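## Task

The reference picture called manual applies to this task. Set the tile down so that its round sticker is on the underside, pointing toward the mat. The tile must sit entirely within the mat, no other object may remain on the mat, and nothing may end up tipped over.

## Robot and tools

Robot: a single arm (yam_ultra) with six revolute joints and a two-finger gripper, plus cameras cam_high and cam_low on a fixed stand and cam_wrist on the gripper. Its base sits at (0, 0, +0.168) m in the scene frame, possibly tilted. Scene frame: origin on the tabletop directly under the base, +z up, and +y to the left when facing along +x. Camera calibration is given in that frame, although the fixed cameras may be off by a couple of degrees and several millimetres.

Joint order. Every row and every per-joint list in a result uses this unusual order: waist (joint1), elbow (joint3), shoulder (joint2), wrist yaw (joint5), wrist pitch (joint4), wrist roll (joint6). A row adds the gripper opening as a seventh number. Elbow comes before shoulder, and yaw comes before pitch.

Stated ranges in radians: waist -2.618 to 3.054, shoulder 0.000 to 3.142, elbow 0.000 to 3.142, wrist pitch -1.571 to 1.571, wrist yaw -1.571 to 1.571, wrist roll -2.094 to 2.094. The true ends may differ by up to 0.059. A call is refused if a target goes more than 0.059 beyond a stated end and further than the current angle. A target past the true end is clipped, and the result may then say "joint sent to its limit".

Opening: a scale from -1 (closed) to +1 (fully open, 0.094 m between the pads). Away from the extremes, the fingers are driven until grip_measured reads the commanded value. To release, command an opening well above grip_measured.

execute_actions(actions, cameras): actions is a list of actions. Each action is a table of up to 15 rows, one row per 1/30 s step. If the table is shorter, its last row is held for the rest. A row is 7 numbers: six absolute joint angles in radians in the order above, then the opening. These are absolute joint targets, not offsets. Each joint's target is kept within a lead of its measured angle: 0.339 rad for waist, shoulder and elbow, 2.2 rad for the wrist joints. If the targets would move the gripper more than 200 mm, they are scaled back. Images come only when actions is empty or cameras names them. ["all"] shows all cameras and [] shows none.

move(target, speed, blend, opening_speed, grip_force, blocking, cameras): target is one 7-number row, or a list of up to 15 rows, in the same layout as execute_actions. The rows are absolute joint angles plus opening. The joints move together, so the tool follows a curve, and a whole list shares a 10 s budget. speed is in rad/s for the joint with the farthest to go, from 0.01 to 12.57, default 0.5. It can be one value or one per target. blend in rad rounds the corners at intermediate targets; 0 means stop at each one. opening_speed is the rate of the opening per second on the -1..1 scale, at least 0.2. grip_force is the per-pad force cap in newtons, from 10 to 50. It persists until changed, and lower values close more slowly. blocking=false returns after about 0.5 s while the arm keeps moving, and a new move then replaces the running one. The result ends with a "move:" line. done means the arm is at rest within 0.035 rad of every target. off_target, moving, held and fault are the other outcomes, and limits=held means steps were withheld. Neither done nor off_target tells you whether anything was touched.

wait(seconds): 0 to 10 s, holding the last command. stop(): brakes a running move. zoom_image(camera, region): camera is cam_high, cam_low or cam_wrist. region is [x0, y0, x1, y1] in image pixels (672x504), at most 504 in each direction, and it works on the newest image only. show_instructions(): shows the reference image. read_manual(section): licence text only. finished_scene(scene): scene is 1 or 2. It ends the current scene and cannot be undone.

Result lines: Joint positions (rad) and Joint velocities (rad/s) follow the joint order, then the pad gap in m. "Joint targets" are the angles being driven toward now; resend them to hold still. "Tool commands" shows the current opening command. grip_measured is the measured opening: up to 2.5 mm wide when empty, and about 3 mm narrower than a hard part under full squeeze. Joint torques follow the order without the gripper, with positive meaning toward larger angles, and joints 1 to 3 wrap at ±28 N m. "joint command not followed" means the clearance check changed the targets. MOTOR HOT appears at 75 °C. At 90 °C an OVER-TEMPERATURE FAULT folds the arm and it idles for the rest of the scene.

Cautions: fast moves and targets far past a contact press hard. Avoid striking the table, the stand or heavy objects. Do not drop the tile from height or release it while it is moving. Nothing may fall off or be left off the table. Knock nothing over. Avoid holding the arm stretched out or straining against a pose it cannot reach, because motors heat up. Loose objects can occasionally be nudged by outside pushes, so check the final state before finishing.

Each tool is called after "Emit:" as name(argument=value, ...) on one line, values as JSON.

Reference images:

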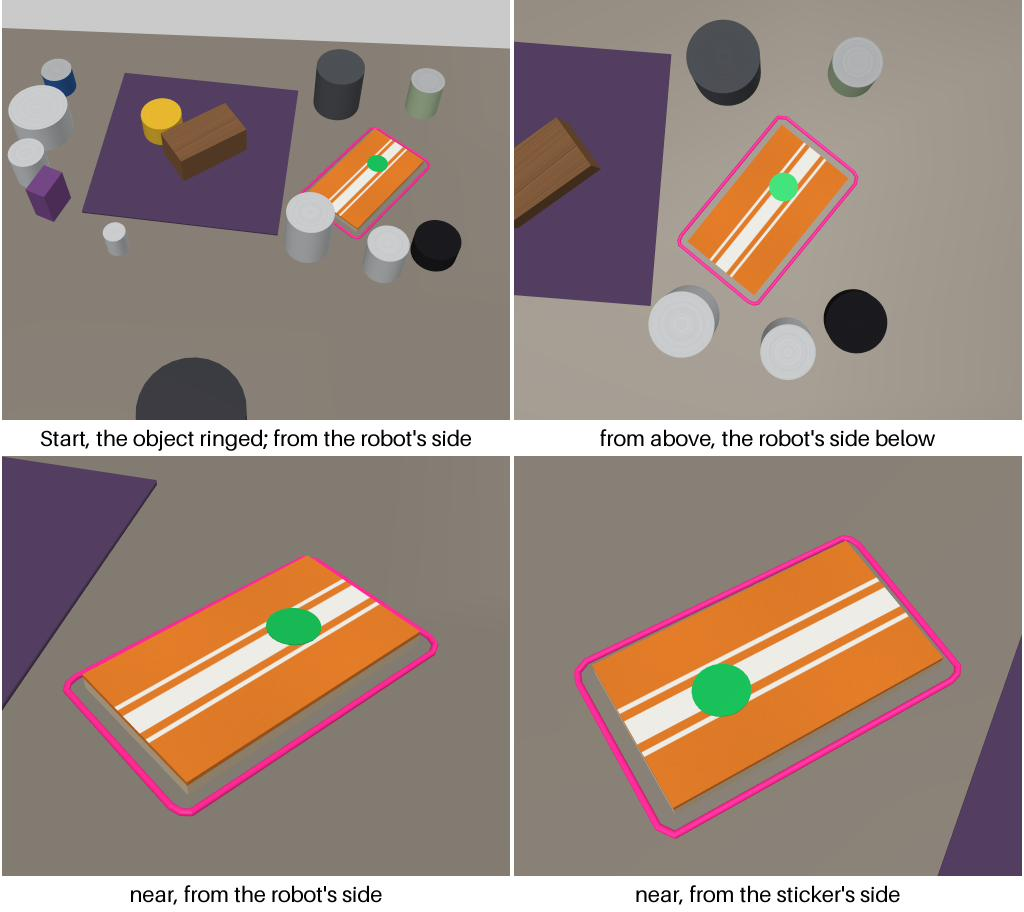

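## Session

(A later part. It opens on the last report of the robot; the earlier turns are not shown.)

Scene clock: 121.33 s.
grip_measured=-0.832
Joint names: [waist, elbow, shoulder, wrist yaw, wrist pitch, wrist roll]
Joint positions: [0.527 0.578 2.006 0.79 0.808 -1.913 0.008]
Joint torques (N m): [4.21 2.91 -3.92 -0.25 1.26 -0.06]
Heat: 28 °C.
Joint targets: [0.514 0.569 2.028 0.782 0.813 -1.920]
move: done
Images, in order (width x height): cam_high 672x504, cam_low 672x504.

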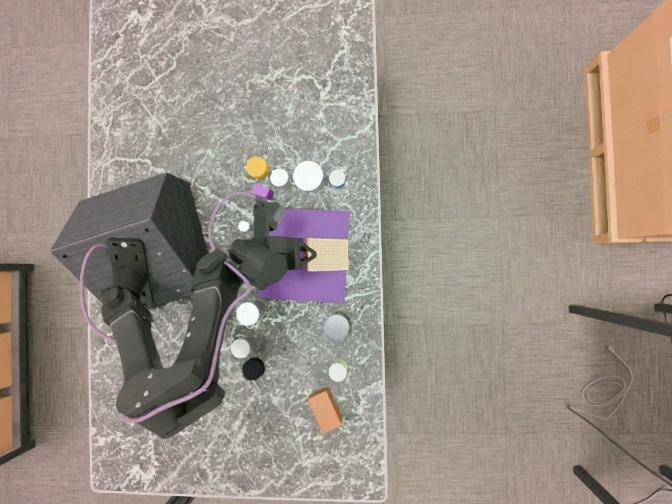

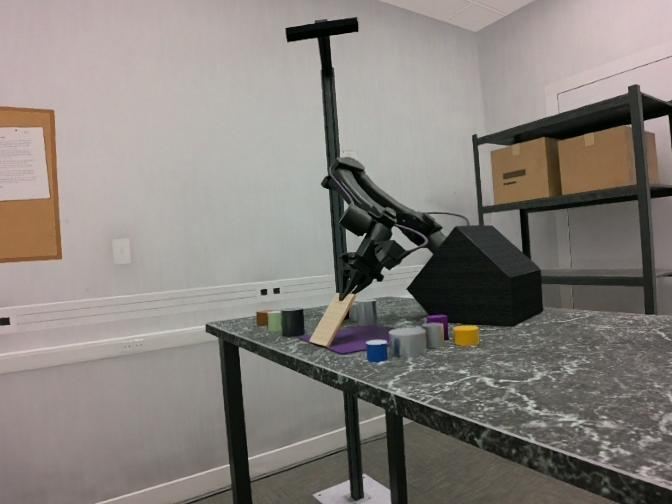

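Emit:
move(target=[[0.540,0.473,2.008,0.802,0.874,-1.92,-1],[0.530,0.471,2.023,0.795,0.900,-1.926,-1],[0.530,0.471,2.023,0.795,0.900,-1.926,-0.4]], speed=[0.15,0.1,0.1], opening_speed=0.4, cameras=["cam_high","cam_low"])

Emit:
zoom_image(camera="cam_low", region=[290, 230, 450, 370])

Emit:
zoom_image(camera="cam_high", region=[220, 160, 400, 340])

Scene clock: 132.80 s.
grip_measured=-0.402
Joint names: [waist, elbow, shoulder, wrist yaw, wrist pitch, wrist roll]
Joint positions: [0.528 0.477 2.006 0.797 0.913 -1.921 0.028]
Joint torques (N m): [5.03 2.69 -3.85 -0.17 1.11 -0.06]
Heat: 27 °C.
Joint targets: [0.530 0.471 2.023 0.795 0.900 -1.926]
move: done
Images, in order (width x height): cam_high 672x504, cam_low 672x504.

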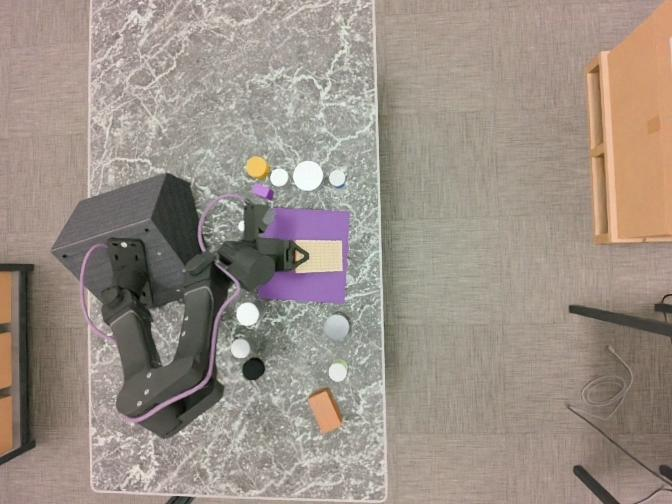

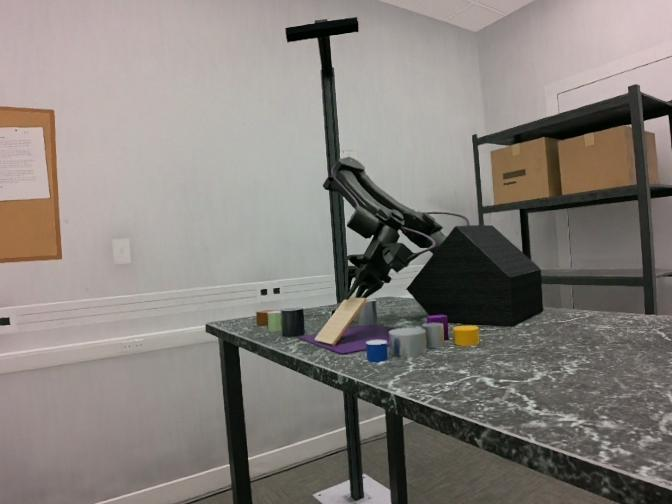

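Scaled by 3.150 from the camera's 672x504 image, which has a finer 960x720 frame.

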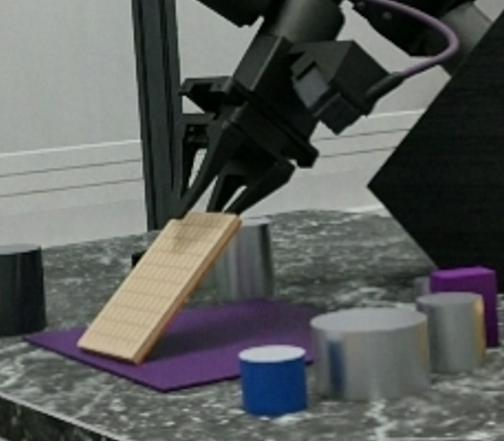

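Scaled by 2.800 from the camera's 672x504 image, which has a finer 960x720 frame.

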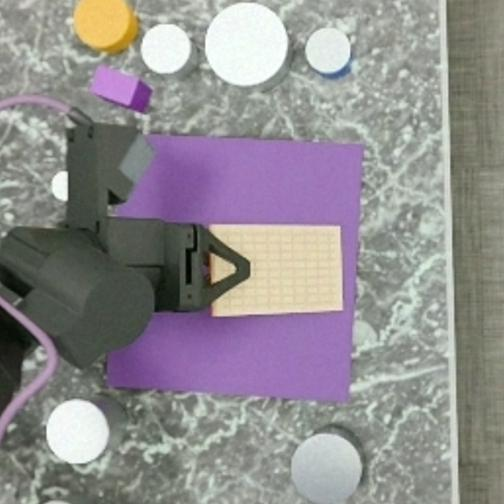

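Emit:
move(target=[0.423,0.437,2.215,0.708,1.182,-2.0,-0.3], speed=0.12, cameras=["cam_high","cam_low"])

Emit:
zoom_image(camera="cam_low", region=[290, 230, 450, 370])

Emit:
zoom_image(camera="cam_high", region=[220, 160, 400, 340])

Scene clock: 136.83 s.
grip_measured=-0.302
Joint names: [waist, elbow, shoulder, wrist yaw, wrist pitch, wrist roll]
Joint positions: [0.429 0.442 2.198 0.729 1.16 -1.992 0.033]
Joint torques (N m): [4.6 1.4 -4.18 -0.4 1.49 -0.08]
Heat: 27 °C.
Joint targets: [0.423 0.437 2.215 0.708 1.182 -2.000]
move: done
Images, in order (width x height): cam_high 672x504, cam_low 672x504.

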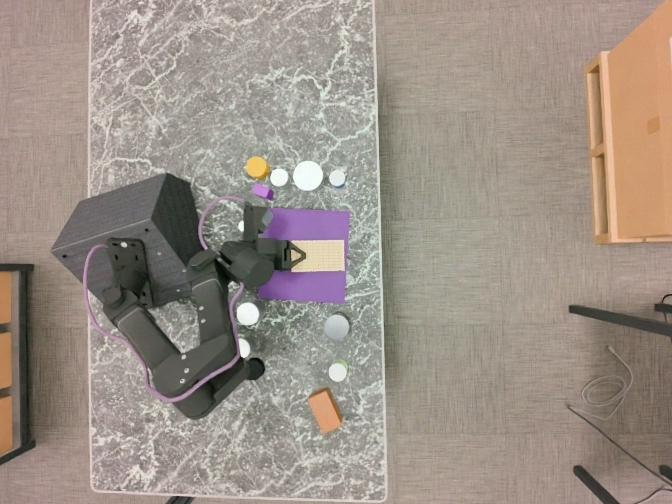

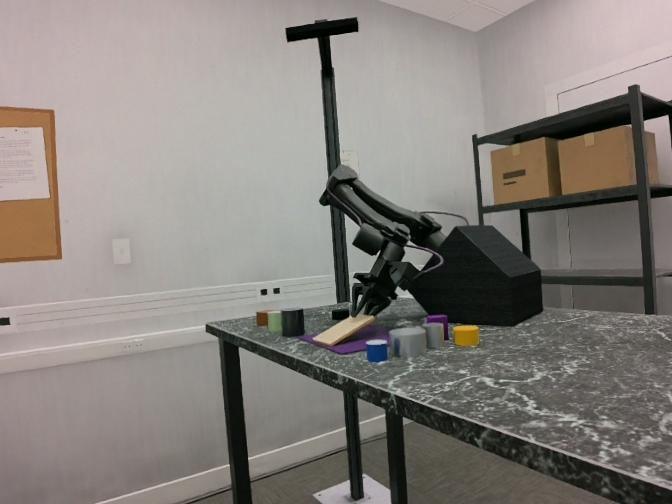

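Scaled by 3.150 from the camera's 672x504 image, which has a finer 960x720 frame.

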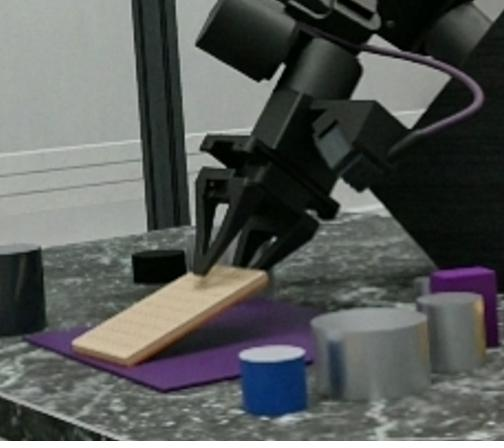

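Scaled by 2.800 from the camera's 672x504 image, which has a finer 960x720 frame.

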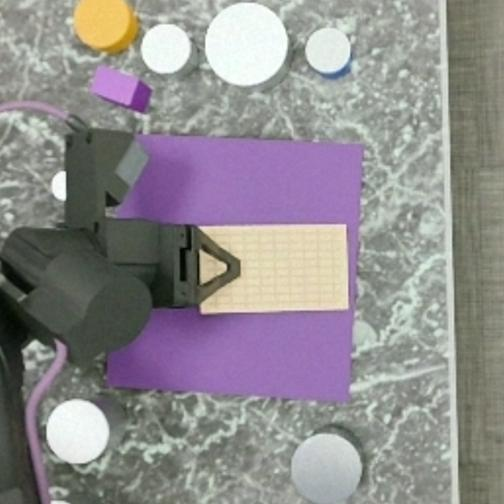

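Emit:
move(target=[[0.574,0.316,2.032,0.829,1.032,-1.95,-0.3],[0.75,0.66,1.76,0.90,0.29,-1.72,-0.3],[0.9,1.2,1.5,0.8,-0.3,-1.0,-0.3],[1.2,1.5,1.5,0.5,-0.6,0,-0.3]], speed=[0.2,0.6,1.0,1.0], blend=[0.03,0.1,0.1,0], cameras=["all"])

Emit:
zoom_image(camera="cam_high", region=[220, 160, 400, 340])

Scene clock: 143.73 s.
grip_measured=-0.301
Joint names: [waist, elbow, shoulder, wrist yaw, wrist pitch, wrist roll]
Joint positions: [1.184 1.483 1.502 0.514 -0.576 -0.009 0.033]
Joint torques (N m): [4.79 7.01 0.32 -0.47 1.49 0.09]
Heat: 28 °C.
Joint targets: [1.200 1.500 1.500 0.500 -0.600 0.000]
move: done

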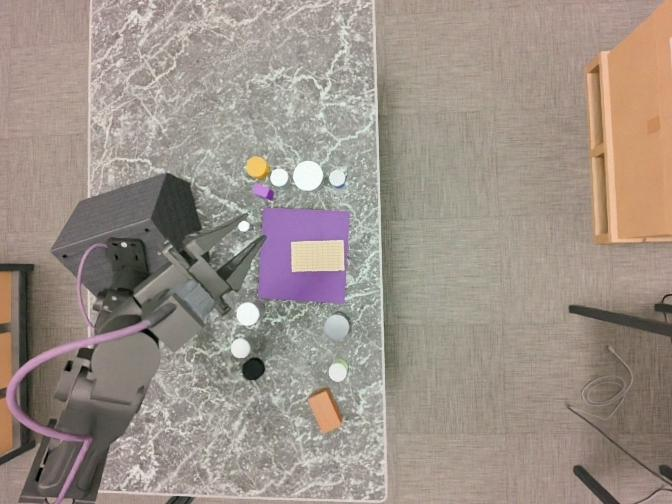

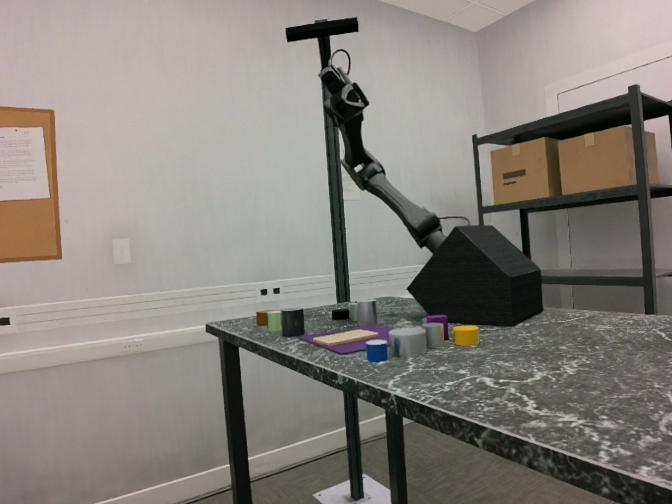

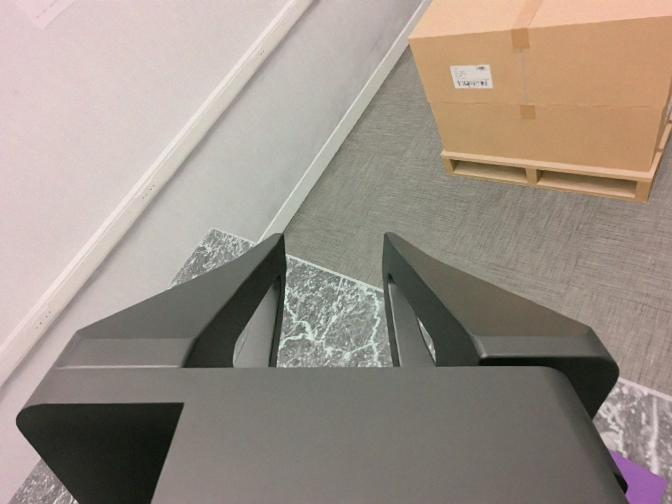

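Scaled by 2.800 from the camera's 672x504 image, which has a finer 960x720 frame.

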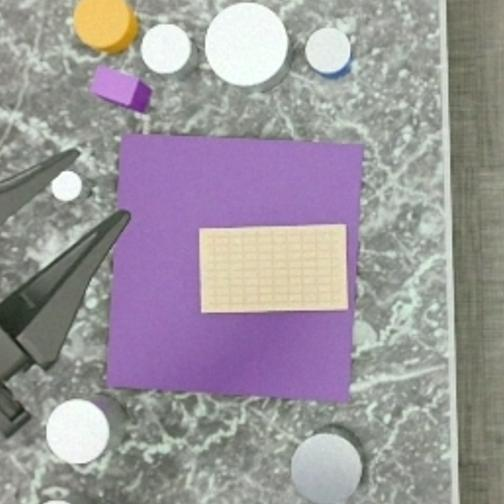

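Emit:
finished_scene(scene=2)

The scene is finished: the task was done.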